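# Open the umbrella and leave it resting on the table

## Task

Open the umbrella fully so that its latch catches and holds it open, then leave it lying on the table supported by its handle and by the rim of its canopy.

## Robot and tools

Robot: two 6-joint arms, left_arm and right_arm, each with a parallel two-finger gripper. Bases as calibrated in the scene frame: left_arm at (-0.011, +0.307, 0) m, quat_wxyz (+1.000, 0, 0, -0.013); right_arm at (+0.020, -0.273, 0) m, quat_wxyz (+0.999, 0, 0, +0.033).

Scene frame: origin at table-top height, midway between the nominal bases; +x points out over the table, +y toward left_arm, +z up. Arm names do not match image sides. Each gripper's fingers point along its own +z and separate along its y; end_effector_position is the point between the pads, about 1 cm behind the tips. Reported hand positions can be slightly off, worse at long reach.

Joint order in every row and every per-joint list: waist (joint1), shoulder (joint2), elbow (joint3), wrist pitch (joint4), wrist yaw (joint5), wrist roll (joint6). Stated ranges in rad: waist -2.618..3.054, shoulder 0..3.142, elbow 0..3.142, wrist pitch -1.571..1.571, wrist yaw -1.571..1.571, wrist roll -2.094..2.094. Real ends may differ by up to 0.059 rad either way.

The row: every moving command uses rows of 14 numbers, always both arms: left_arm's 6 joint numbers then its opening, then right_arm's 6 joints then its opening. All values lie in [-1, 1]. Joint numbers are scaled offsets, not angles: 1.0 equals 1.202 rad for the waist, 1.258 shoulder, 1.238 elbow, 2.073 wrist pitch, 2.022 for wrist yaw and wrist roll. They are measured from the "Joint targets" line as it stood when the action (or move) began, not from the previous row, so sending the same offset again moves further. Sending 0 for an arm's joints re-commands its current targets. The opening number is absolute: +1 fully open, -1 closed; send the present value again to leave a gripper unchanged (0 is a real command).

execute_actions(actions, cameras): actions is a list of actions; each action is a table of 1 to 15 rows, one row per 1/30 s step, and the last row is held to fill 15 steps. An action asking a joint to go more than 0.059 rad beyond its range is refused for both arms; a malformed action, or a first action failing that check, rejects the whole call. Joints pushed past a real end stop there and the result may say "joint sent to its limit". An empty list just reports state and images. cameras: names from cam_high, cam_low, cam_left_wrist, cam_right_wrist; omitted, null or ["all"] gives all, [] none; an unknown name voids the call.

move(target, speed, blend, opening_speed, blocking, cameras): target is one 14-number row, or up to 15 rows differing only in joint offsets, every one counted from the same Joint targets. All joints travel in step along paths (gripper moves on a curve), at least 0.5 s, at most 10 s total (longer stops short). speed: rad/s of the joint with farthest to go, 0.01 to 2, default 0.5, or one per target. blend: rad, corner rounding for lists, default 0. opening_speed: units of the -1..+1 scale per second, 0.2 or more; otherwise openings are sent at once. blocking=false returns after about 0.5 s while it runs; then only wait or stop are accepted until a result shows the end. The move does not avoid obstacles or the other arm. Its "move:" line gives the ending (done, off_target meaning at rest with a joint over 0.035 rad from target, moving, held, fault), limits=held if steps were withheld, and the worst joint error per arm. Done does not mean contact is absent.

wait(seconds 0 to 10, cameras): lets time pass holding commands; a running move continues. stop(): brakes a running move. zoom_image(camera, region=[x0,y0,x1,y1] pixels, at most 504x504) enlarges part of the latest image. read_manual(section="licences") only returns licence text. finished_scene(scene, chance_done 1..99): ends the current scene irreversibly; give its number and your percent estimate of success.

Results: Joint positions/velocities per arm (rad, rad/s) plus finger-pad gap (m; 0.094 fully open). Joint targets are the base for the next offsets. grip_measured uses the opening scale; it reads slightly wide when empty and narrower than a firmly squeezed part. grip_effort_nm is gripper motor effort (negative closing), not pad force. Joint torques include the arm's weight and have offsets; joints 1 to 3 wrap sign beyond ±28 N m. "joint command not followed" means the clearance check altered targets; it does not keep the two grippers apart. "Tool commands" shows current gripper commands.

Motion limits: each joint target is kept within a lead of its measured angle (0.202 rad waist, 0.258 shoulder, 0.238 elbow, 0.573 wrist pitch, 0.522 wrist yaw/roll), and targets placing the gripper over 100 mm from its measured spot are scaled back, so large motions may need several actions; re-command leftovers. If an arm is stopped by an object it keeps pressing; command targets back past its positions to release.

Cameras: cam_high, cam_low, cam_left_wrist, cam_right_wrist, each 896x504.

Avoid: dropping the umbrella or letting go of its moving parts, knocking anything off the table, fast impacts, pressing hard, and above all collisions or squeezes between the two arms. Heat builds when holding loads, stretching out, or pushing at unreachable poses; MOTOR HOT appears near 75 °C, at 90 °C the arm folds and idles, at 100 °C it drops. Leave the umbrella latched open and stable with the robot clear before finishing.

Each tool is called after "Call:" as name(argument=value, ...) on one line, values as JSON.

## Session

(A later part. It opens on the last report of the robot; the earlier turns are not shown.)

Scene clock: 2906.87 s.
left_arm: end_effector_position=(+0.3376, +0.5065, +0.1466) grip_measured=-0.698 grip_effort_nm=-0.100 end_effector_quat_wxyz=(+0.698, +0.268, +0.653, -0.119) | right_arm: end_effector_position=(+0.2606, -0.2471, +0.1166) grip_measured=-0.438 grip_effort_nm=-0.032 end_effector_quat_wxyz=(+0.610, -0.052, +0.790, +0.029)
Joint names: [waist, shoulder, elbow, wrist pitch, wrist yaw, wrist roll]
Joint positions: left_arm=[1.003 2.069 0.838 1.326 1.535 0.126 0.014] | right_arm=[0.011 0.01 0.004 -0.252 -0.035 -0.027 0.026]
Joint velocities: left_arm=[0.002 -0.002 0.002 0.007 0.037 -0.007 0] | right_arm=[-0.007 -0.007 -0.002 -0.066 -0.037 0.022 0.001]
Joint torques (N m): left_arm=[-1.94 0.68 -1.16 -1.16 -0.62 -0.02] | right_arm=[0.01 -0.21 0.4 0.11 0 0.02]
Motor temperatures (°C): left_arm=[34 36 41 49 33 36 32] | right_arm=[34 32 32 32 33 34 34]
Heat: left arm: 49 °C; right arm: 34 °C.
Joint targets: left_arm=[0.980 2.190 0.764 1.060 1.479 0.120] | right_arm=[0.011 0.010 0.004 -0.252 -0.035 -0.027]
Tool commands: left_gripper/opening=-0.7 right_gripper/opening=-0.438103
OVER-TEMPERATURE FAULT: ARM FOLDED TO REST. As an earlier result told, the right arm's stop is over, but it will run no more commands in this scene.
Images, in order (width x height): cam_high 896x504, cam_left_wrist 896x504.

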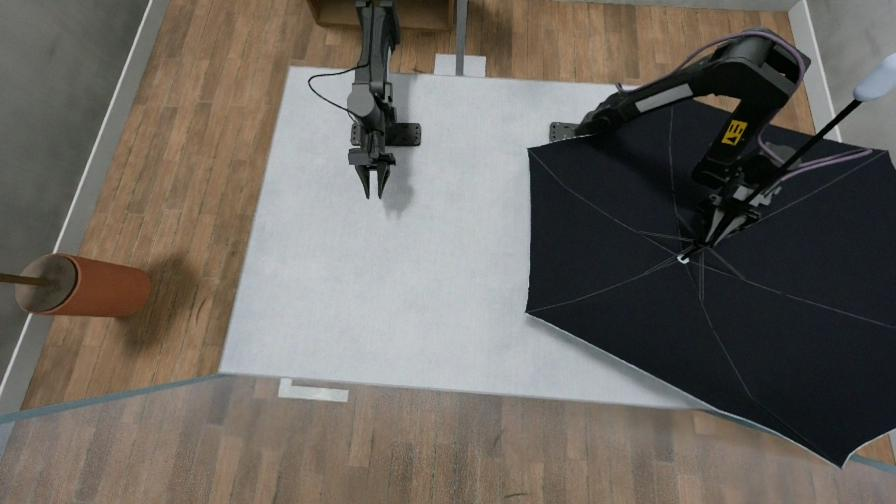

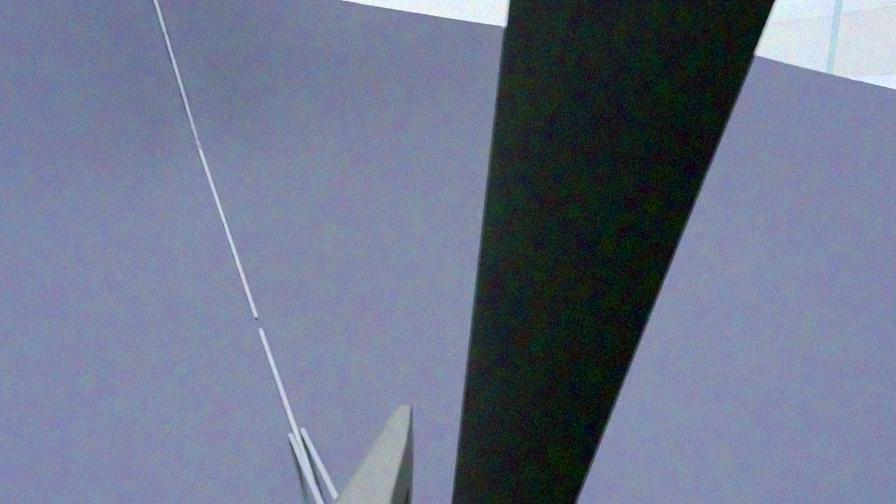

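Call:
move(target=[0.019,-0.167,0.070,0.080,0.028,0.003,-0.70,0,0,0,0,0,0,-0.438103], speed=0.1, cameras=["cam_high", "cam_left_wrist"])

Scene clock: 2913.23 s.
left_arm: end_effector_position=(+0.3254, +0.5127, +0.1596) grip_measured=-0.698 grip_effort_nm=-0.090 end_effector_quat_wxyz=(+0.699, +0.276, +0.651, -0.107) | right_arm: end_effector_position=(+0.2606, -0.2471, +0.1166) grip_measured=-0.438 grip_effort_nm=-0.042 end_effector_quat_wxyz=(+0.610, -0.052, +0.790, +0.029)
Joint names: [waist, shoulder, elbow, wrist pitch, wrist yaw, wrist roll]
Joint positions: left_arm=[1.041 2.014 0.834 1.267 1.568 0.163 0.014] | right_arm=[0.011 0.01 0.004 -0.252 -0.035 -0.027 0.026]
Joint velocities: left_arm=[-0.012 -0.007 -0.002 -0.007 -0.081 0.007 0.001] | right_arm=[0.007 -0.017 -0.012 0.037 0.037 -0.022 0]
Joint torques (N m): left_arm=[-3.3 -10.36 6.15 1.19 -0.36 -0.38] | right_arm=[0.01 -0.23 0.38 0.11 0 0.01]
Motor temperatures (°C): left_arm=[34 36 41 48 33 36 32] | right_arm=[34 32 32 32 33 34 34]
Heat: left arm: 48 °C; right arm: 34 °C.
Joint targets: left_arm=[1.003 1.980 0.851 1.226 1.535 0.126] | right_arm=[0.011 0.010 0.004 -0.252 -0.035 -0.027]
Tool commands: left_gripper/opening=-0.7 right_gripper/opening=-0.438103
OVER-TEMPERATURE FAULT: ARM FOLDED TO REST. As an earlier result told, the right arm's stop is over, but it will run no more commands in this scene. The right arm ran none of this call's commands.
move: fault (right_arm), off_target (left_arm); left_arm: the wrist pitch is farthest, 0.041 rad from its target
Images, in order (width x height): cam_high 896x504, cam_left_wrist 896x504.

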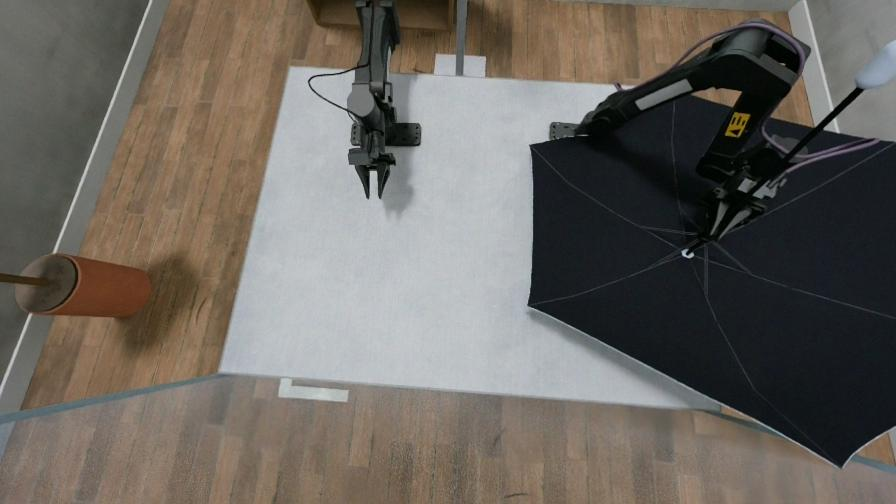

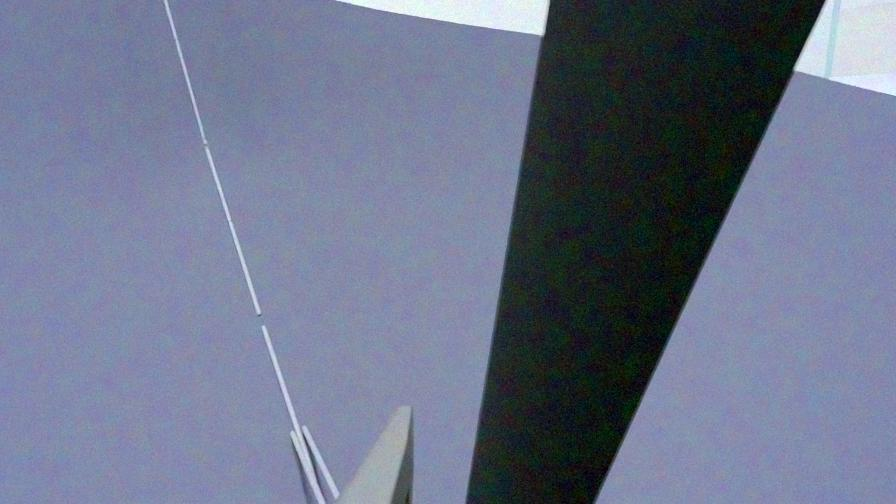

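Call:
move(target=[0.032,-0.075,-0.014,-0.033,0.012,0.017,-0.70,0,0,0,0,0,0,-0.438103], speed=0.15, cameras=["cam_high", "cam_left_wrist"])

Scene clock: 2920.30 s.
left_arm: end_effector_position=(+0.3145, +0.5197, +0.1819) grip_measured=-0.698 grip_effort_nm=-0.100 end_effector_quat_wxyz=(+0.703, +0.276, +0.651, -0.081) | right_arm: end_effector_position=(+0.2606, -0.2471, +0.1166) grip_measured=-0.438 grip_effort_nm=-0.027 end_effector_quat_wxyz=(+0.610, -0.052, +0.790, +0.029)
Joint names: [waist, shoulder, elbow, wrist pitch, wrist yaw, wrist roll]
Joint positions: left_arm=[1.078 1.923 0.824 1.188 1.568 0.198 0.014] | right_arm=[0.011 0.01 0.004 -0.252 -0.035 -0.027 0.026]
Joint velocities: left_arm=[0.012 -0.002 0.017 -0.022 -0.007 -0.022 0] | right_arm=[0.002 0.007 -0.002 -0.037 0.037 -0.11 0]
Joint torques (N m): left_arm=[-3.17 -10.19 5.86 1.27 -0.13 -0.36] | right_arm=[-0.05 -0.23 0.39 0.11 0 0.02]
Motor temperatures (°C): left_arm=[34 38 41 48 33 36 32] | right_arm=[34 32 32 32 33 34 34]
Heat: left arm: 48 °C; right arm: 34 °C.
Joint targets: left_arm=[1.041 1.886 0.833 1.157 1.560 0.160] | right_arm=[0.011 0.010 0.004 -0.252 -0.035 -0.027]
Tool commands: left_gripper/opening=-0.7 right_gripper/opening=-0.438103
OVER-TEMPERATURE FAULT: ARM FOLDED TO REST. As an earlier result told, the right arm's stop is over, but it will run no more commands in this scene. The right arm ran none of this call's commands.
move: fault (right_arm), off_target (left_arm); left_arm: the wrist roll is farthest, 0.038 rad from its target
Images, in order (width x height): cam_high 896x504, cam_left_wrist 896x504.

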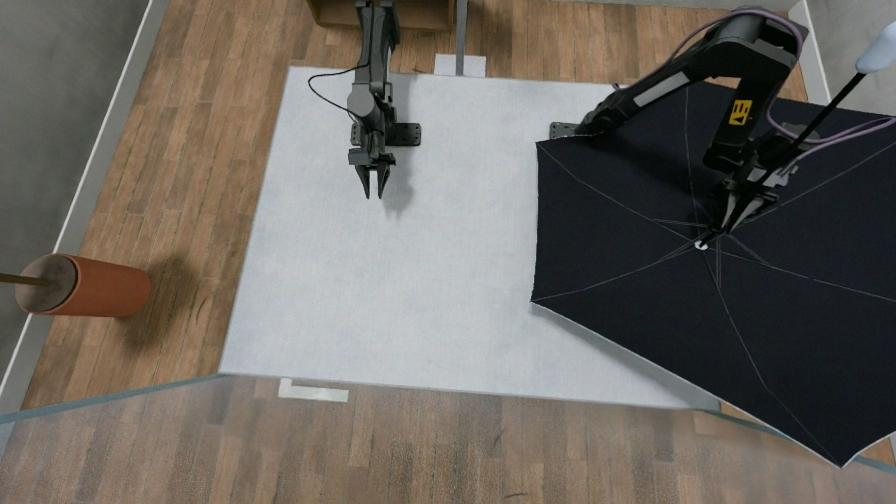

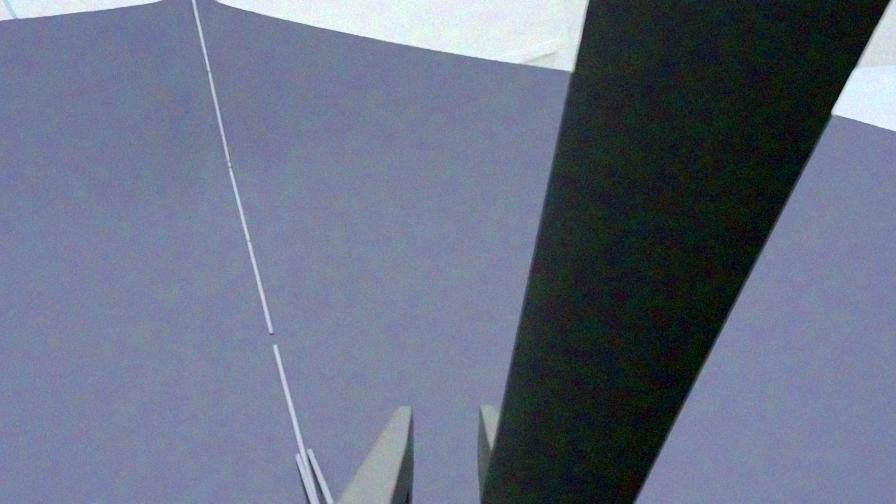

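Call:
move(target=[0.031,-0.084,-0.019,-0.042,0.0,0.074,-0.70,0,0,0,0,0,0,-0.438103], speed=0.2, cameras=["cam_high", "cam_left_wrist"])

Scene clock: 3000.60 s.
left_arm: end_effector_position=(+0.3053, +0.5164, +0.2056) grip_measured=-0.698 grip_effort_nm=-0.095 end_effector_quat_wxyz=(+0.706, +0.300, +0.640, -0.041) | right_arm: end_effector_position=(+0.2606, -0.2471, +0.1166) grip_measured=-0.438 grip_effort_nm=-0.027 end_effector_quat_wxyz=(+0.610, -0.052, +0.790, +0.029)
Joint names: [waist, shoulder, elbow, wrist pitch, wrist yaw, wrist roll]
Joint positions: left_arm=[1.097 1.811 0.807 1.075 1.568 0.31 0.014] | right_arm=[0.011 0.01 0.004 -0.252 -0.035 -0.027 0.026]
Joint velocities: left_arm=[0.002 -0.007 -0.002 -0.007 0.051 0.051 -0.001] | right_arm=[0.017 0.007 0.022 -0.007 0.037 0.066 -0.001]
Joint torques (N m): left_arm=[-1.61 -9.22 5.72 1.55 -0.12 0.03] | right_arm=[0.02 -0.24 0.38 0.11 0 0.02]
Motor temperatures (°C): left_arm=[34 38 41 44 32 35 31] | right_arm=[34 32 32 32 33 34 34]
Heat: left arm: 44 °C; right arm: 34 °C.
Joint targets: left_arm=[1.079 1.780 0.810 1.070 1.560 0.310] | right_arm=[0.011 0.010 0.004 -0.252 -0.035 -0.027]
Tool commands: left_gripper/opening=-0.7 right_gripper/opening=-0.438103
OVER-TEMPERATURE FAULT: ARM FOLDED TO REST. As an earlier result told, the right arm's stop is over, but it will run no more commands in this scene. The right arm ran none of this call's commands.
move: fault (right_arm)
Images, in order (width x height): cam_high 896x504, cam_left_wrist 896x504.

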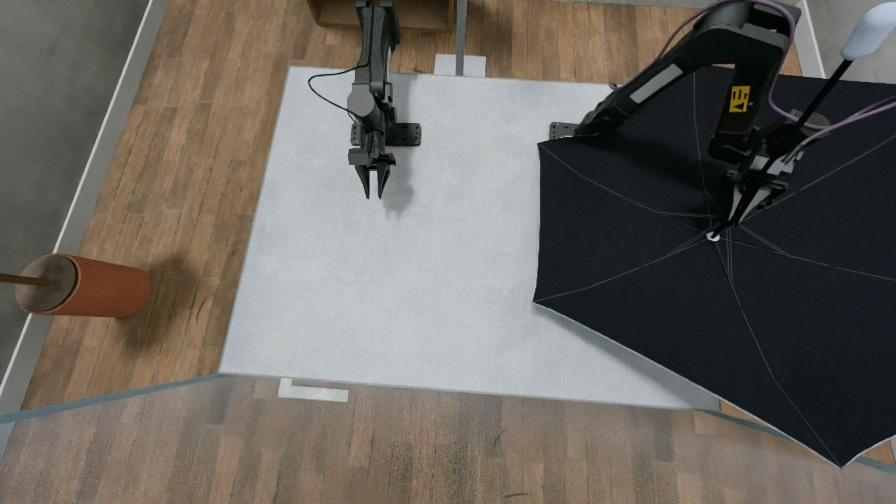

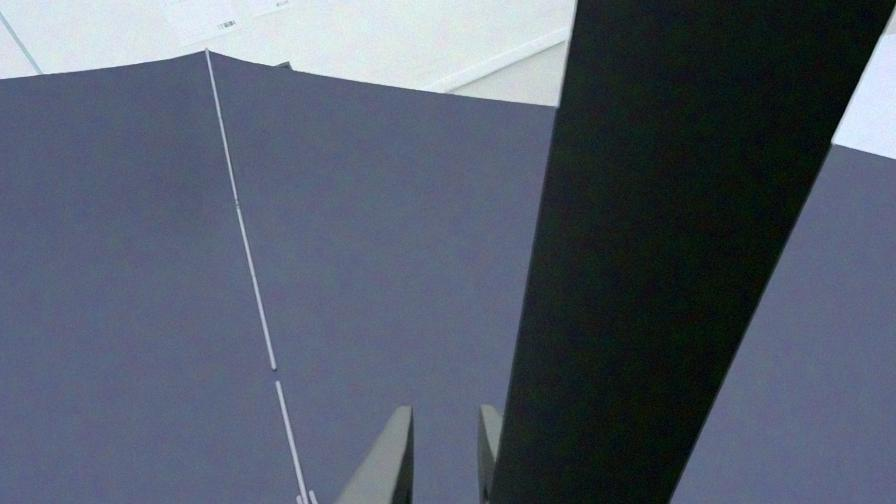

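Call:
move(target=[0.018,0.015,0.0,0.0,0.0,0.0,-0.93,0,0,0,0,0,0,-0.438103], opening_speed=0.4, cameras=["cam_left_wrist"])

Scene clock: 3002.47 s.
left_arm: end_effector_position=(+0.3026, +0.5202, +0.2068) grip_measured=-0.918 grip_effort_nm=-1.009 end_effector_quat_wxyz=(+0.707, +0.311, +0.635, -0.021) | right_arm: end_effector_position=(+0.2606, -0.2471, +0.1166) grip_measured=-0.438 grip_effort_nm=-0.027 end_effector_quat_wxyz=(+0.610, -0.052, +0.790, +0.029)
Joint names: [waist, shoulder, elbow, wrist pitch, wrist yaw, wrist roll]
Joint positions: left_arm=[1.109 1.811 0.807 1.092 1.568 0.338 0.004] | right_arm=[0.011 0.01 0.004 -0.252 -0.035 -0.027 0.026]
Joint velocities: left_arm=[0.007 -0.007 0.017 -0.022 0.037 -0.037 -0.001] | right_arm=[-0.017 0.012 -0.012 -0.022 -0.066 -0.022 -0.002]
Joint torques (N m): left_arm=[-0.75 -7.75 5.75 1.36 -0.14 -0.27] | right_arm=[0.01 -0.23 0.38 0.11 0 0.02]
Motor temperatures (°C): left_arm=[34 38 41 44 32 35 31] | right_arm=[34 32 32 32 33 34 34]
Heat: left arm: 44 °C; right arm: 34 °C.
Joint targets: left_arm=[1.100 1.799 0.810 1.070 1.560 0.310] | right_arm=[0.011 0.010 0.004 -0.252 -0.035 -0.027]
Tool commands: left_gripper/opening=-0.93 right_gripper/opening=-0.438102
OVER-TEMPERATURE FAULT: ARM FOLDED TO REST. As an earlier result told, the right arm's stop is over, but it will run no more commands in this scene. The right arm ran none of this call's commands.
move: fault (right_arm)
Images, in order (width x height): cam_left_wrist 896x504.

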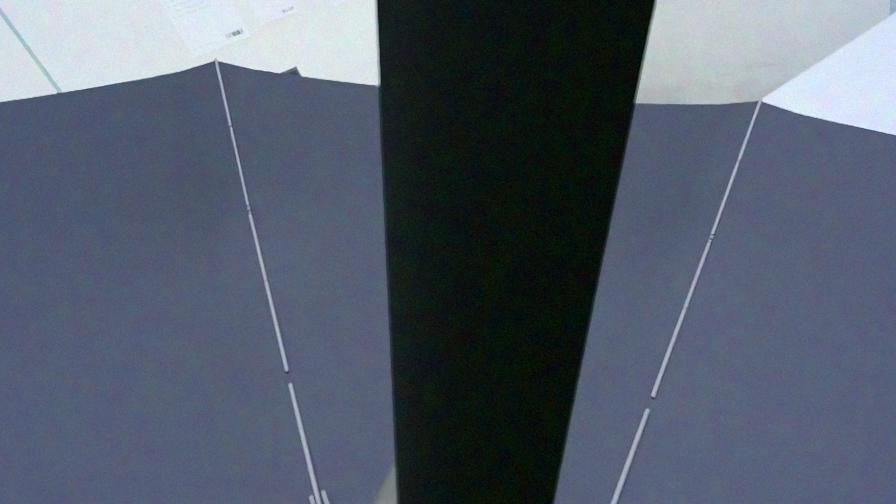

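Call:
move(target=[0.0,0.0,0.0,0.0,0.0,0.0,-1.0,0,0,0,0,0,0,-0.438103], opening_speed=0.4, cameras=[])

Scene clock: 3007.33 s.
left_arm: end_effector_position=(+0.3026, +0.5202, +0.2068) grip_measured=-0.919 grip_effort_nm=-1.033 end_effector_quat_wxyz=(+0.707, +0.311, +0.635, -0.021) | right_arm: end_effector_position=(+0.2606, -0.2471, +0.1166) grip_measured=-0.438 grip_effort_nm=-0.037 end_effector_quat_wxyz=(+0.610, -0.052, +0.790, +0.029)
Joint names: [waist, shoulder, elbow, wrist pitch, wrist yaw, wrist roll]
Joint positions: left_arm=[1.109 1.811 0.807 1.092 1.568 0.338 0.004] | right_arm=[0.011 0.01 0.004 -0.252 -0.035 -0.027 0.026]
Joint velocities: left_arm=[0.007 -0.007 -0.007 -0.022 -0.051 -0.007 0] | right_arm=[-0.022 0.007 -0.012 -0.037 -0.037 0.037 0]
Joint torques (N m): left_arm=[-0.77 -7.75 5.74 1.36 -0.13 -0.27] | right_arm=[0.03 -0.21 0.43 0.1 0 0.02]
Motor temperatures (°C): left_arm=[34 38 41 44 32 35 32] | right_arm=[34 32 32 32 33 34 34]
Heat: left arm: 44 °C; right arm: 34 °C.
Joint targets: left_arm=[1.100 1.799 0.810 1.070 1.560 0.310] | right_arm=[0.011 0.010 0.004 -0.252 -0.035 -0.027]
Tool commands: left_gripper/opening=-1.0 right_gripper/opening=-0.438102
OVER-TEMPERATURE FAULT: ARM FOLDED TO REST. As an earlier result told, the right arm's stop is over, but it will run no more commands in this scene. The right arm ran none of this call's commands.
move: fault (right_arm)
No camera images: "cameras" was empty.

Call:
move(target=[[0,0.179,0.481,-0.170,0,0.010,-1.0,0,0,0,0,0,0,-0.438103],[0,0.276,1.0,-0.330,0,0.094,-1.0,0,0,0,0,0,0,-0.438103]], speed=0.35, blend=0.1, cameras=["cam_high"])

Scene clock: 3020.27 s.
left_arm: end_effector_position=(+0.3710, +0.6432, +0.3956) grip_measured=-0.923 grip_effort_nm=-1.038 end_effector_quat_wxyz=(+0.699, +0.425, +0.565, +0.109) | right_arm: end_effector_position=(+0.2606, -0.2471, +0.1166) grip_measured=-0.438 grip_effort_nm=-0.032 end_effector_quat_wxyz=(+0.610, -0.052, +0.790, +0.029)
Joint names: [waist, shoulder, elbow, wrist pitch, wrist yaw, wrist roll]
Joint positions: left_arm=[1.103 2.127 2.015 0.405 1.568 0.507 0.004] | right_arm=[0.011 0.01 0.004 -0.252 -0.035 -0.027 0.026]
Joint velocities: left_arm=[0.007 -0.012 -0.002 -0.007 0.037 0.007 0] | right_arm=[0.002 -0.002 -0.017 -0.022 -0.037 0.051 0]
Joint torques (N m): left_arm=[-0.23 -9.07 9.8 1.28 -0.25 -0.02] | right_arm=[-0.02 -0.23 0.43 0.12 0 0.04]
Motor temperatures (°C): left_arm=[34 38 42 44 32 34 32] | right_arm=[34 32 32 32 33 34 34]
Heat: left arm: 44 °C; right arm: 34 °C.
Joint targets: left_arm=[1.100 2.146 2.048 0.386 1.559 0.500] | right_arm=[0.011 0.010 0.004 -0.252 -0.035 -0.027]
Tool commands: left_gripper/opening=-1.0 right_gripper/opening=-0.438103
OVER-TEMPERATURE FAULT: ARM FOLDED TO REST. As an earlier result told, the right arm's stop is over, but it will run no more commands in this scene. The right arm ran none of this call's commands.
move: fault (right_arm)
Images, in order (width x height): cam_high 896x504.

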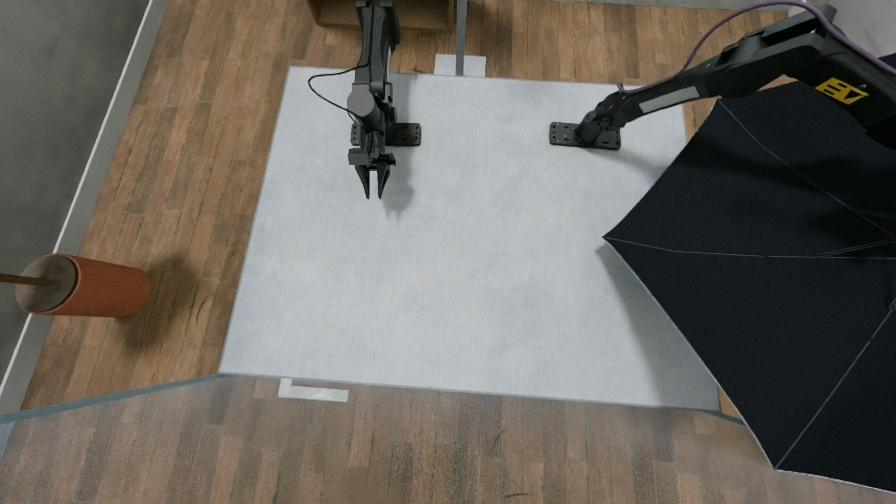

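Call:
move(target=[0,-0.234,0.035,-0.085,0,0.307,-1.0,0,0,0,0,0,0,-0.438103], speed=0.35, cameras=["cam_high"])

Scene clock: 3031.40 s.
left_arm: end_effector_position=(+0.3317, +0.5699, +0.5035) grip_measured=-0.923 grip_effort_nm=-1.038 end_effector_quat_wxyz=(+0.610, +0.603, +0.369, +0.358) | right_arm: end_effector_position=(+0.2606, -0.2471, +0.1166) grip_measured=-0.438 grip_effort_nm=-0.037 end_effector_quat_wxyz=(+0.610, -0.052, +0.790, +0.029)
Joint names: [waist, shoulder, elbow, wrist pitch, wrist yaw, wrist roll]
Joint positions: left_arm=[1.103 1.878 2.064 0.234 1.568 1.132 0.004] | right_arm=[0.011 0.01 0.004 -0.252 -0.035 -0.027 0.026]
Joint velocities: left_arm=[0.007 0.027 0.007 -0.095 -0.051 -0.007 -0.001] | right_arm=[-0.017 0.002 -0.017 -0.037 0.022 -0.022 0]
Joint torques (N m): left_arm=[-0.24 -10.1 8.68 1.12 -0.32 -0.09] | right_arm=[-0.01 -0.21 0.36 0.11 0 0.03]
Motor temperatures (°C): left_arm=[34 39 43 43 32 34 33] | right_arm=[34 32 32 32 33 34 34]
Heat: left arm: 43 °C; right arm: 34 °C.
Joint targets: left_arm=[1.100 1.852 2.091 0.210 1.560 1.121] | right_arm=[0.011 0.010 0.004 -0.252 -0.035 -0.027]
Tool commands: left_gripper/opening=-1.0 right_gripper/opening=-0.438103
OVER-TEMPERATURE FAULT: ARM FOLDED TO REST. As an earlier result told, the right arm's stop is over, but it will run no more commands in this scene. The right arm ran none of this call's commands.
move: fault (right_arm)
Images, in order (width x height): cam_high 896x504.

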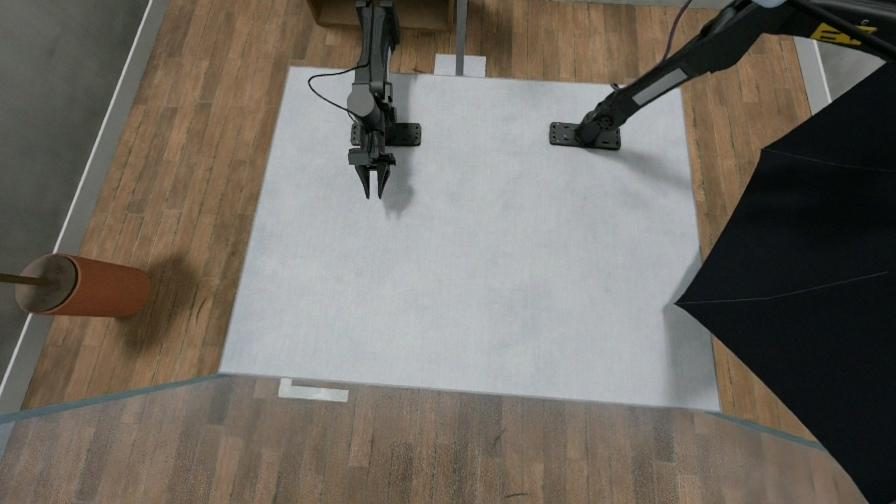

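Call:
move(target=[[0,-0.099,-0.195,0.057,0,0.242,-1.0,0,0,0,0,0,0,-0.438103],[-0.821,-0.099,-0.195,0.057,0,0.242,-1.0,0,0,0,0,0,0,-0.438103]], speed=0.4, blend=0.1, cameras=["cam_high"])

Scene clock: 3041.23 s.
left_arm: end_effector_position=(+0.3746, +0.1614, +0.4922) grip_measured=-0.923 grip_effort_nm=-1.033 end_effector_quat_wxyz=(+0.679, +0.693, -0.138, +0.199) | right_arm: end_effector_position=(+0.2606, -0.2471, +0.1166) grip_measured=-0.438 grip_effort_nm=-0.022 end_effector_quat_wxyz=(+0.610, -0.052, +0.790, +0.029)
Joint names: [waist, shoulder, elbow, wrist pitch, wrist yaw, wrist roll]
Joint positions: left_arm=[0.11 1.761 1.863 0.329 1.568 1.621 0.004] | right_arm=[0.011 0.01 0.004 -0.252 -0.035 -0.027 0.026]
Joint velocities: left_arm=[-0.007 -0.017 0.007 -0.037 -0.007 -0.007 0] | right_arm=[0.017 -0.017 -0.012 -0.022 -0.022 -0.022 -0.001]
Joint torques (N m): left_arm=[0.27 -9.91 5.67 1.35 -0.33 -0.07] | right_arm=[0.02 -0.21 0.38 0.11 -0.01 0.02]
Motor temperatures (°C): left_arm=[34 40 42 43 32 34 33] | right_arm=[34 32 32 32 33 34 34]
Heat: left arm: 43 °C; right arm: 34 °C.
Joint targets: left_arm=[0.113 1.727 1.850 0.328 1.560 1.611] | right_arm=[0.011 0.010 0.004 -0.252 -0.035 -0.027]
Tool commands: left_gripper/opening=-1.0 right_gripper/opening=-0.438103
OVER-TEMPERATURE FAULT: ARM FOLDED TO REST. As an earlier result told, the right arm's stop is over, but it will run no more commands in this scene. The right arm ran none of this call's commands.
move: fault (right_arm)
Images, in order (width x height): cam_high 896x504.

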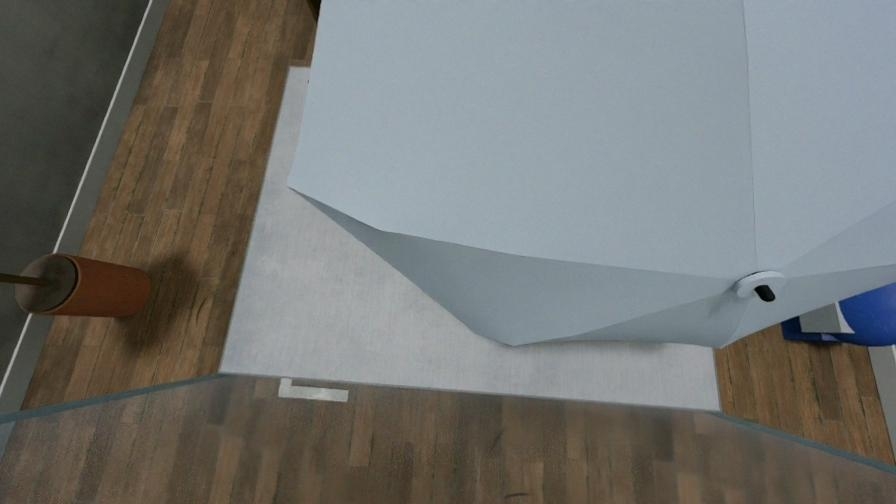

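Call:
move(target=[[-0.218,0,0,0,0,0,-1.0,0,0,0,0,0,0,-0.438103],[-0.653,0.012,-0.252,0.168,0,0.207,-1.0,0,0,0,0,0,0,-0.438103]], speed=0.4, blend=0.1, cameras=["cam_high"])

Scene clock: 3058.50 s.
left_arm: end_effector_position=(+0.1692, -0.0774, +0.4168) grip_measured=-0.923 grip_effort_nm=-1.038 end_effector_quat_wxyz=(+0.703, +0.487, -0.512, +0.079) | right_arm: end_effector_position=(+0.2606, -0.2471, +0.1166) grip_measured=-0.438 grip_effort_nm=-0.027 end_effector_quat_wxyz=(+0.610, -0.052, +0.790, +0.029)
Joint names: [waist, shoulder, elbow, wrist pitch, wrist yaw, wrist roll]
Joint positions: left_arm=[-0.675 1.76 1.549 0.671 1.568 2.034 0.004] | right_arm=[0.011 0.01 0.004 -0.252 -0.035 -0.027 0.026]
Joint velocities: left_arm=[0.012 -0.012 -0.002 0.007 -0.007 -0.007 0] | right_arm=[0.012 -0.007 -0.022 -0.066 -0.007 0.051 0]
Joint torques (N m): left_arm=[0.35 -8.91 6.12 1.4 -0.35 0] | right_arm=[0.03 -0.24 0.36 0.09 0.01 0.03]
Motor temperatures (°C): left_arm=[34 40 42 43 32 34 33] | right_arm=[34 32 32 32 33 34 34]
Heat: left arm: 43 °C; right arm: 34 °C.
Joint targets: left_arm=[-0.672 1.742 1.538 0.676 1.560 2.029] | right_arm=[0.011 0.010 0.004 -0.252 -0.035 -0.027]
Tool commands: left_gripper/opening=-1.0 right_gripper/opening=-0.438103
OVER-TEMPERATURE FAULT: ARM FOLDED TO REST. As an earlier result told, the right arm's stop is over, but it will run no more commands in this scene. The right arm ran none of this call's commands.
move: fault (right_arm)
Images, in order (width x height): cam_high 896x504.

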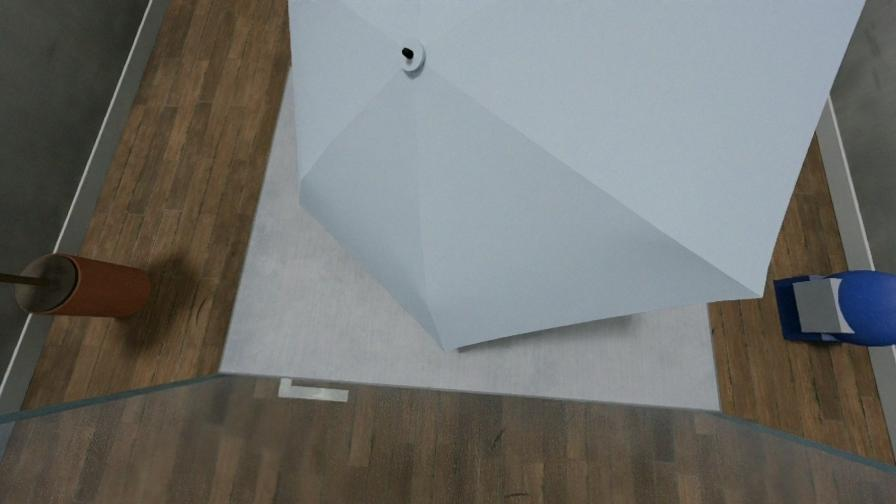

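Call:
move(target=[0,0.127,-0.337,0.272,0,-0.023,-1.0,0,0,0,0,0,0,-0.438103], speed=0.3, cameras=["cam_high","cam_low"])

Scene clock: 3070.67 s.
left_arm: end_effector_position=(+0.1722, -0.0777, +0.2915) grip_measured=-0.923 grip_effort_nm=-1.038 end_effector_quat_wxyz=(+0.707, +0.496, -0.497, +0.080) | right_arm: end_effector_position=(+0.2606, -0.2471, +0.1166) grip_measured=-0.438 grip_effort_nm=-0.032 end_effector_quat_wxyz=(+0.610, -0.052, +0.790, +0.029)
Joint names: [waist, shoulder, elbow, wrist pitch, wrist yaw, wrist roll]
Joint positions: left_arm=[-0.671 1.869 1.15 1.229 1.544 1.96 0.004] | right_arm=[0.011 0.01 0.004 -0.252 -0.035 -0.027 0.026]
Joint velocities: left_arm=[-0.002 0.002 0.002 0.007 0.051 -0.051 -0.001] | right_arm=[-0.012 0.002 -0.002 -0.095 0.007 -0.022 0]
Joint torques (N m): left_arm=[-0.01 -5.53 4.07 1.4 -0.15 0.29] | right_arm=[0.01 -0.2 0.36 0.11 -0.01 0.02]
Motor temperatures (°C): left_arm=[34 39 42 42 32 34 33] | right_arm=[34 32 32 32 33 34 34]
Heat: left arm: 42 °C; right arm: 34 °C.
Joint targets: left_arm=[-0.672 1.902 1.121 1.240 1.559 1.982] | right_arm=[0.011 0.010 0.004 -0.252 -0.035 -0.027]
Tool commands: left_gripper/opening=-1.0 right_gripper/opening=-0.438103
OVER-TEMPERATURE FAULT: ARM FOLDED TO REST. As an earlier result told, the right arm's stop is over, but it will run no more commands in this scene. The right arm ran none of this call's commands.
move: fault (right_arm)
Images, in order (width x height): cam_high 896x504, cam_low 896x504.

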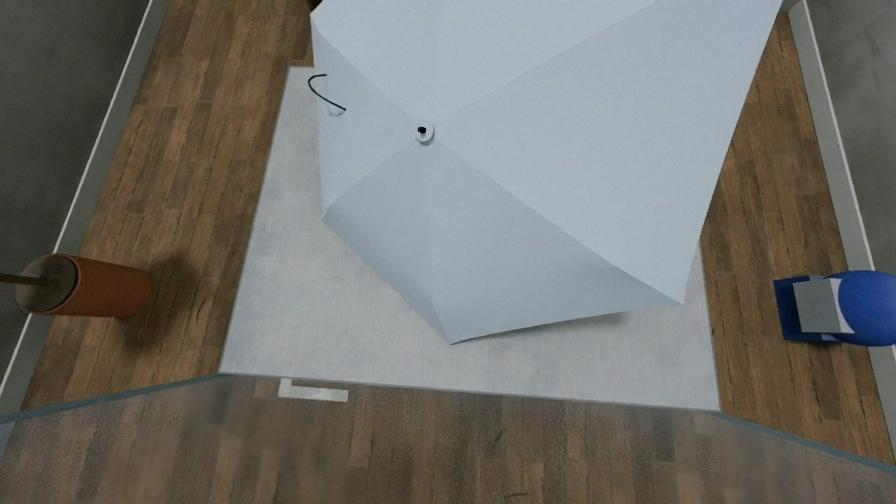

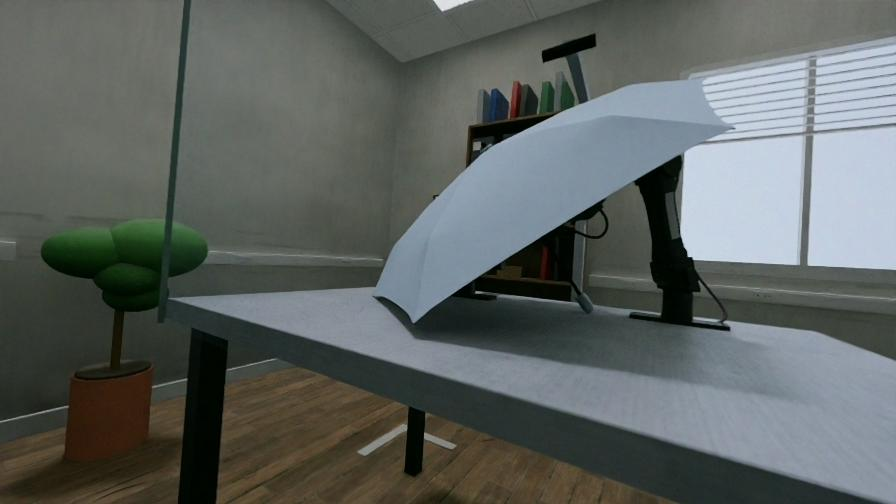

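Call:
zoom_image(camera="cam_low", region=[360, 180, 760, 350])

Scaled by 1.260 from the camera's 896x504 image, which has a finer 1280x720 frame.

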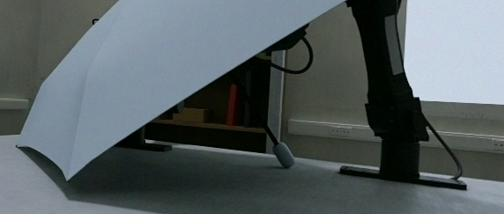

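Call:
execute_actions(actions=[], cameras=["cam_left_wrist"])

Scene clock: 3080.07 s.
left_arm: end_effector_position=(+0.1721, -0.0777, +0.2916) grip_measured=-0.923 grip_effort_nm=-1.038 end_effector_quat_wxyz=(+0.707, +0.496, -0.497, +0.080) | right_arm: end_effector_position=(+0.2606, -0.2471, +0.1166) grip_measured=-0.438 grip_effort_nm=-0.037 end_effector_quat_wxyz=(+0.610, -0.052, +0.790, +0.029)
Joint names: [waist, shoulder, elbow, wrist pitch, wrist yaw, wrist roll]
Joint positions: left_arm=[-0.671 1.869 1.15 1.23 1.544 1.96 0.004] | right_arm=[0.011 0.01 0.004 -0.252 -0.035 -0.027 0.026]
Joint velocities: left_arm=[-0.007 0.002 -0.012 0.037 0.066 0.066 0.001] | right_arm=[0.002 -0.012 -0.007 0.007 0.037 -0.022 0]
Joint torques (N m): left_arm=[-0.02 -5.53 4.07 1.41 -0.16 0.3] | right_arm=[-0.02 -0.2 0.39 0.11 0 0.02]
Motor temperatures (°C): left_arm=[34 39 41 42 32 34 33] | right_arm=[34 32 32 32 33 34 34]
Heat: left arm: 42 °C; right arm: 34 °C.
Joint targets: left_arm=[-0.672 1.902 1.121 1.240 1.560 1.982] | right_arm=[0.011 0.010 0.004 -0.252 -0.035 -0.027]
Tool commands: left_gripper/opening=-1.0 right_gripper/opening=-0.438102
OVER-TEMPERATURE FAULT: ARM FOLDED TO REST. As an earlier result told, the right arm's stop is over, but it will run no more commands in this scene.
Images, in order (width x height): cam_left_wrist 896x504.

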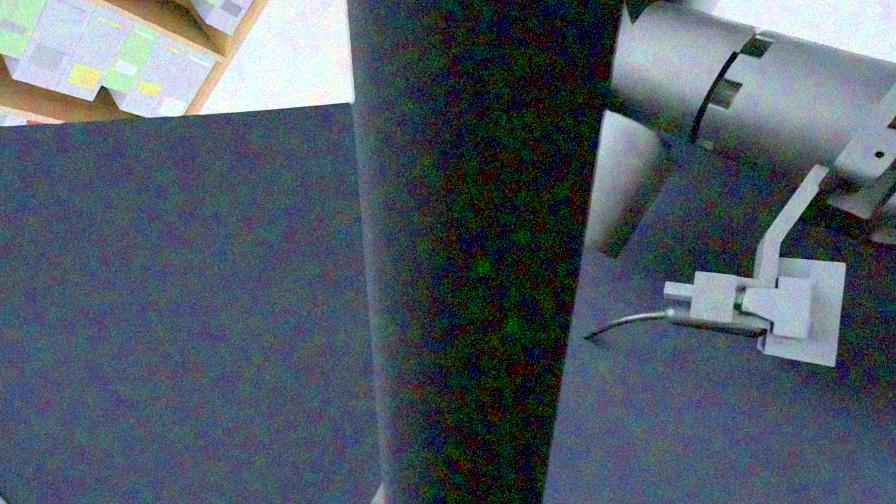

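Call:
move(target=[0,-0.014,0.012,0,0,-0.008,-0.70,0,0,0,0,0,0,-0.438103], opening_speed=0.3, speed=0.1, cameras=["cam_high","cam_low"])

Scene clock: 3086.80 s.
left_arm: end_effector_position=(+0.1695, -0.0755, +0.2904) grip_measured=-0.701 grip_effort_nm=0.056 end_effector_quat_wxyz=(+0.704, +0.490, -0.508, +0.079) | right_arm: end_effector_position=(+0.2606, -0.2471, +0.1166) grip_measured=-0.438 grip_effort_nm=-0.032 end_effector_quat_wxyz=(+0.610, -0.052, +0.790, +0.029)
Joint names: [waist, shoulder, elbow, wrist pitch, wrist yaw, wrist roll]
Joint positions: left_arm=[-0.671 1.869 1.15 1.24 1.564 1.965 0.014] | right_arm=[0.011 0.01 0.004 -0.252 -0.035 -0.027 0.026]
Joint velocities: left_arm=[0.002 0.007 0.012 -0.022 -0.007 -0.007 -0.002] | right_arm=[-0.007 -0.012 -0.002 -0.007 0.007 -0.022 0]
Joint torques (N m): left_arm=[-0.03 -6.76 5.18 1.28 -0.35 0.07] | right_arm=[0.02 -0.21 0.35 0.11 0 0.04]
Motor temperatures (°C): left_arm=[34 38 41 42 32 34 33] | right_arm=[34 32 32 32 33 34 34]
Heat: left arm: 42 °C; right arm: 34 °C.
Joint targets: left_arm=[-0.672 1.884 1.136 1.240 1.559 1.966] | right_arm=[0.011 0.010 0.004 -0.252 -0.035 -0.027]
Tool commands: left_gripper/opening=-0.7 right_gripper/opening=-0.438102
OVER-TEMPERATURE FAULT: ARM FOLDED TO REST. As an earlier result told, the right arm's stop is over, but it will run no more commands in this scene. The right arm ran none of this call's commands.
move: fault (right_arm)
Images, in order (width x height): cam_high 896x504, cam_low 896x504.

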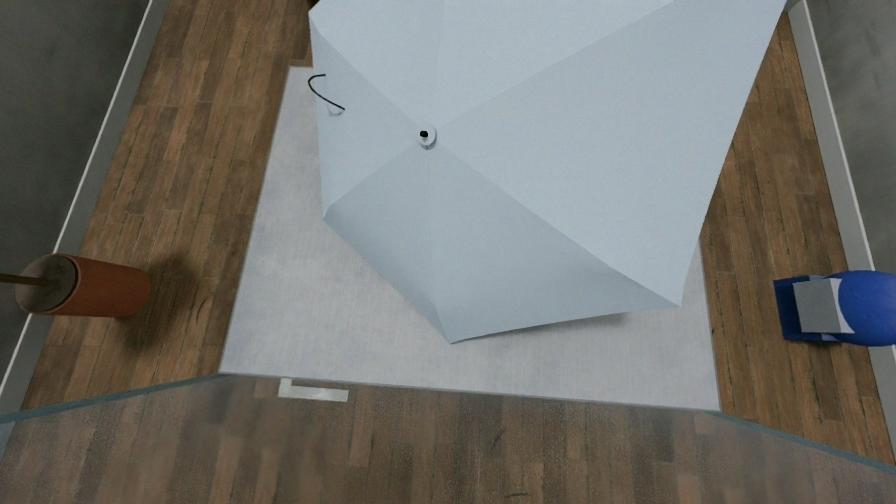

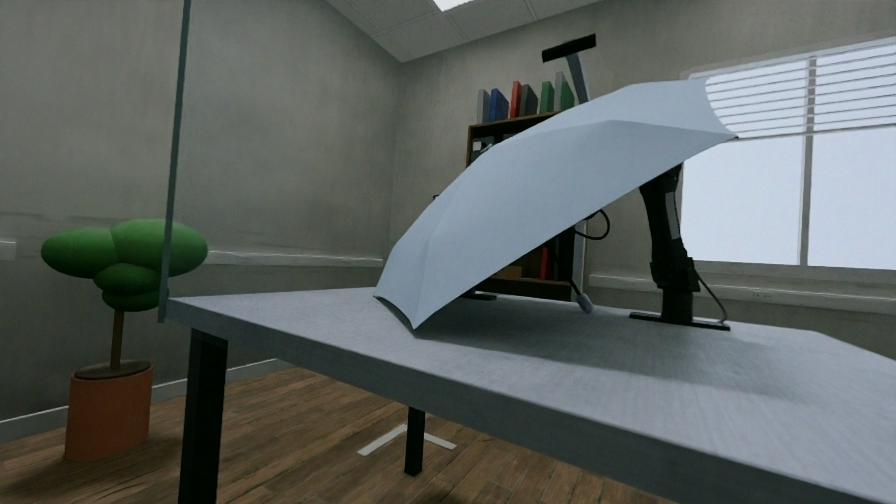

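Call:
move(target=[0,0,0,0,0,0,-0.1,0,0,0,0,0,0,-0.438103], opening_speed=0.4, cameras=["cam_left_wrist"])

Scene clock: 3097.20 s.
left_arm: end_effector_position=(+0.1692, -0.0753, +0.2905) grip_measured=-0.101 grip_effort_nm=0.066 end_effector_quat_wxyz=(+0.703, +0.489, -0.509, +0.080) | right_arm: end_effector_position=(+0.2606, -0.2471, +0.1166) grip_measured=-0.438 grip_effort_nm=-0.027 end_effector_quat_wxyz=(+0.610, -0.052, +0.790, +0.029)
Joint names: [waist, shoulder, elbow, wrist pitch, wrist yaw, wrist roll]
Joint positions: left_arm=[-0.671 1.869 1.15 1.243 1.566 1.965 0.042] | right_arm=[0.011 0.01 0.004 -0.252 -0.035 -0.027 0.026]
Joint velocities: left_arm=[0.002 -0.012 -0.002 0.007 0.007 0.051 -0.001] | right_arm=[0.007 -0.022 -0.002 -0.022 0.007 -0.007 -0.001]
Joint torques (N m): left_arm=[-0.02 -6.74 5.19 1.25 -0.36 0.06] | right_arm=[0.02 -0.28 0.39 0.11 0 0.01]
Motor temperatures (°C): left_arm=[34 39 41 42 32 34 33] | right_arm=[34 32 32 32 33 34 34]
Heat: left arm: 42 °C; right arm: 34 °C.
Joint targets: left_arm=[-0.672 1.884 1.136 1.240 1.560 1.966] | right_arm=[0.011 0.010 0.004 -0.252 -0.035 -0.027]
Tool commands: left_gripper/opening=-0.1 right_gripper/opening=-0.438102
OVER-TEMPERATURE FAULT: ARM FOLDED TO REST. As an earlier result told, the right arm's stop is over, but it will run no more commands in this scene. The right arm ran none of this call's commands.
move: fault (right_arm)
Images, in order (width x height): cam_left_wrist 896x504.

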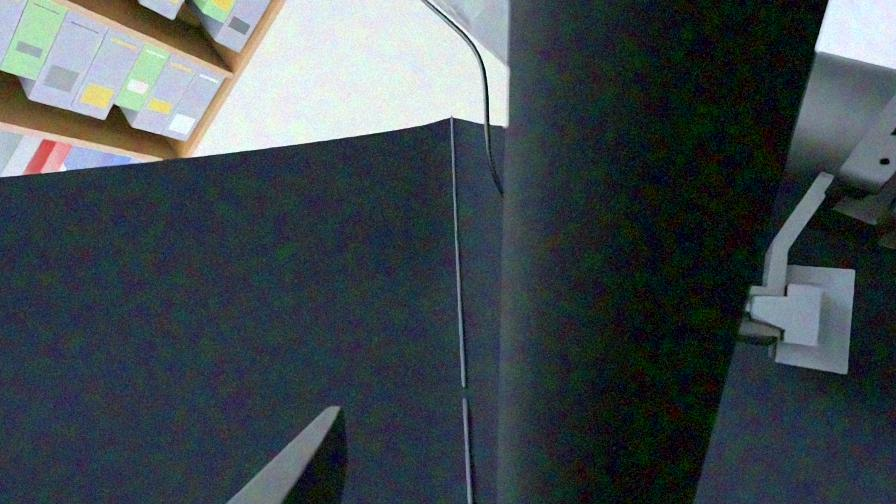

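Call:
move(target=[0.17,0,0,0,0,0,-0.1,0,0,0,0,0,0,-0.438103], speed=0.25, cameras=["cam_left_wrist", "cam_low"])

Scene clock: 3101.40 s.
left_arm: end_effector_position=(+0.2423, -0.0312, +0.2905) grip_measured=-0.101 grip_effort_nm=0.061 end_effector_quat_wxyz=(+0.692, +0.538, -0.457, +0.151) | right_arm: end_effector_position=(+0.2606, -0.2471, +0.1166) grip_measured=-0.438 grip_effort_nm=-0.027 end_effector_quat_wxyz=(+0.610, -0.052, +0.790, +0.029)
Joint names: [waist, shoulder, elbow, wrist pitch, wrist yaw, wrist roll]
Joint positions: left_arm=[-0.468 1.869 1.15 1.243 1.566 1.965 0.042] | right_arm=[0.011 0.01 0.004 -0.252 -0.035 -0.027 0.026]
Joint velocities: left_arm=[-0.007 0.002 0.002 -0.037 -0.037 -0.022 0] | right_arm=[-0.012 -0.007 -0.002 -0.037 -0.022 0.022 0]
Joint torques (N m): left_arm=[0.14 -6.75 5.18 1.24 -0.36 0.06] | right_arm=[0.02 -0.2 0.4 0.11 -0.02 0.03]
Motor temperatures (°C): left_arm=[34 39 41 42 32 34 32] | right_arm=[34 32 32 32 33 34 34]
Heat: left arm: 42 °C; right arm: 34 °C.
Joint targets: left_arm=[-0.467 1.884 1.136 1.240 1.560 1.966] | right_arm=[0.011 0.010 0.004 -0.252 -0.035 -0.027]
Tool commands: left_gripper/opening=-0.1 right_gripper/opening=-0.438102
OVER-TEMPERATURE FAULT: ARM FOLDED TO REST. As an earlier result told, the right arm's stop is over, but it will run no more commands in this scene. The right arm ran none of this call's commands.
move: fault (right_arm)
Images, in order (width x height): cam_low 896x504, cam_left_wrist 896x504.

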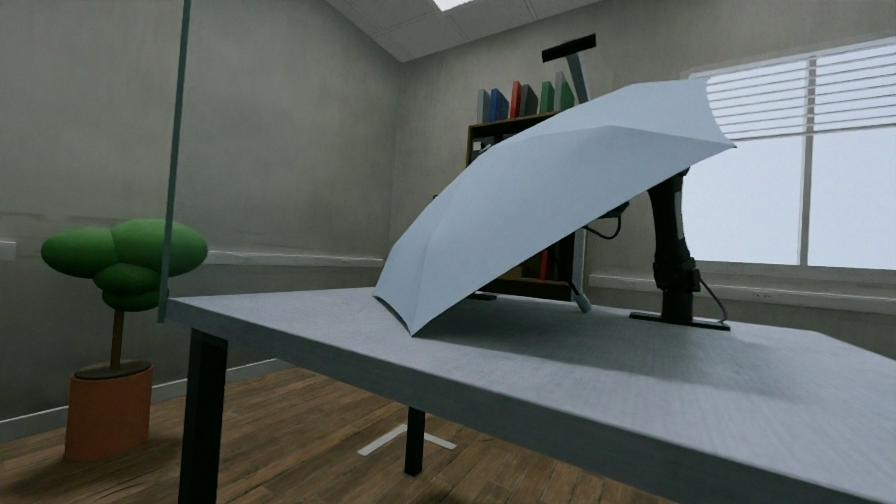

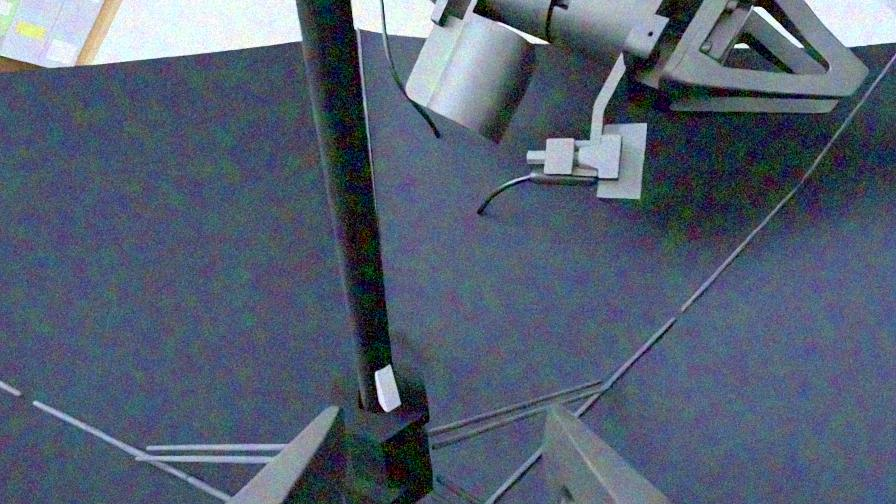

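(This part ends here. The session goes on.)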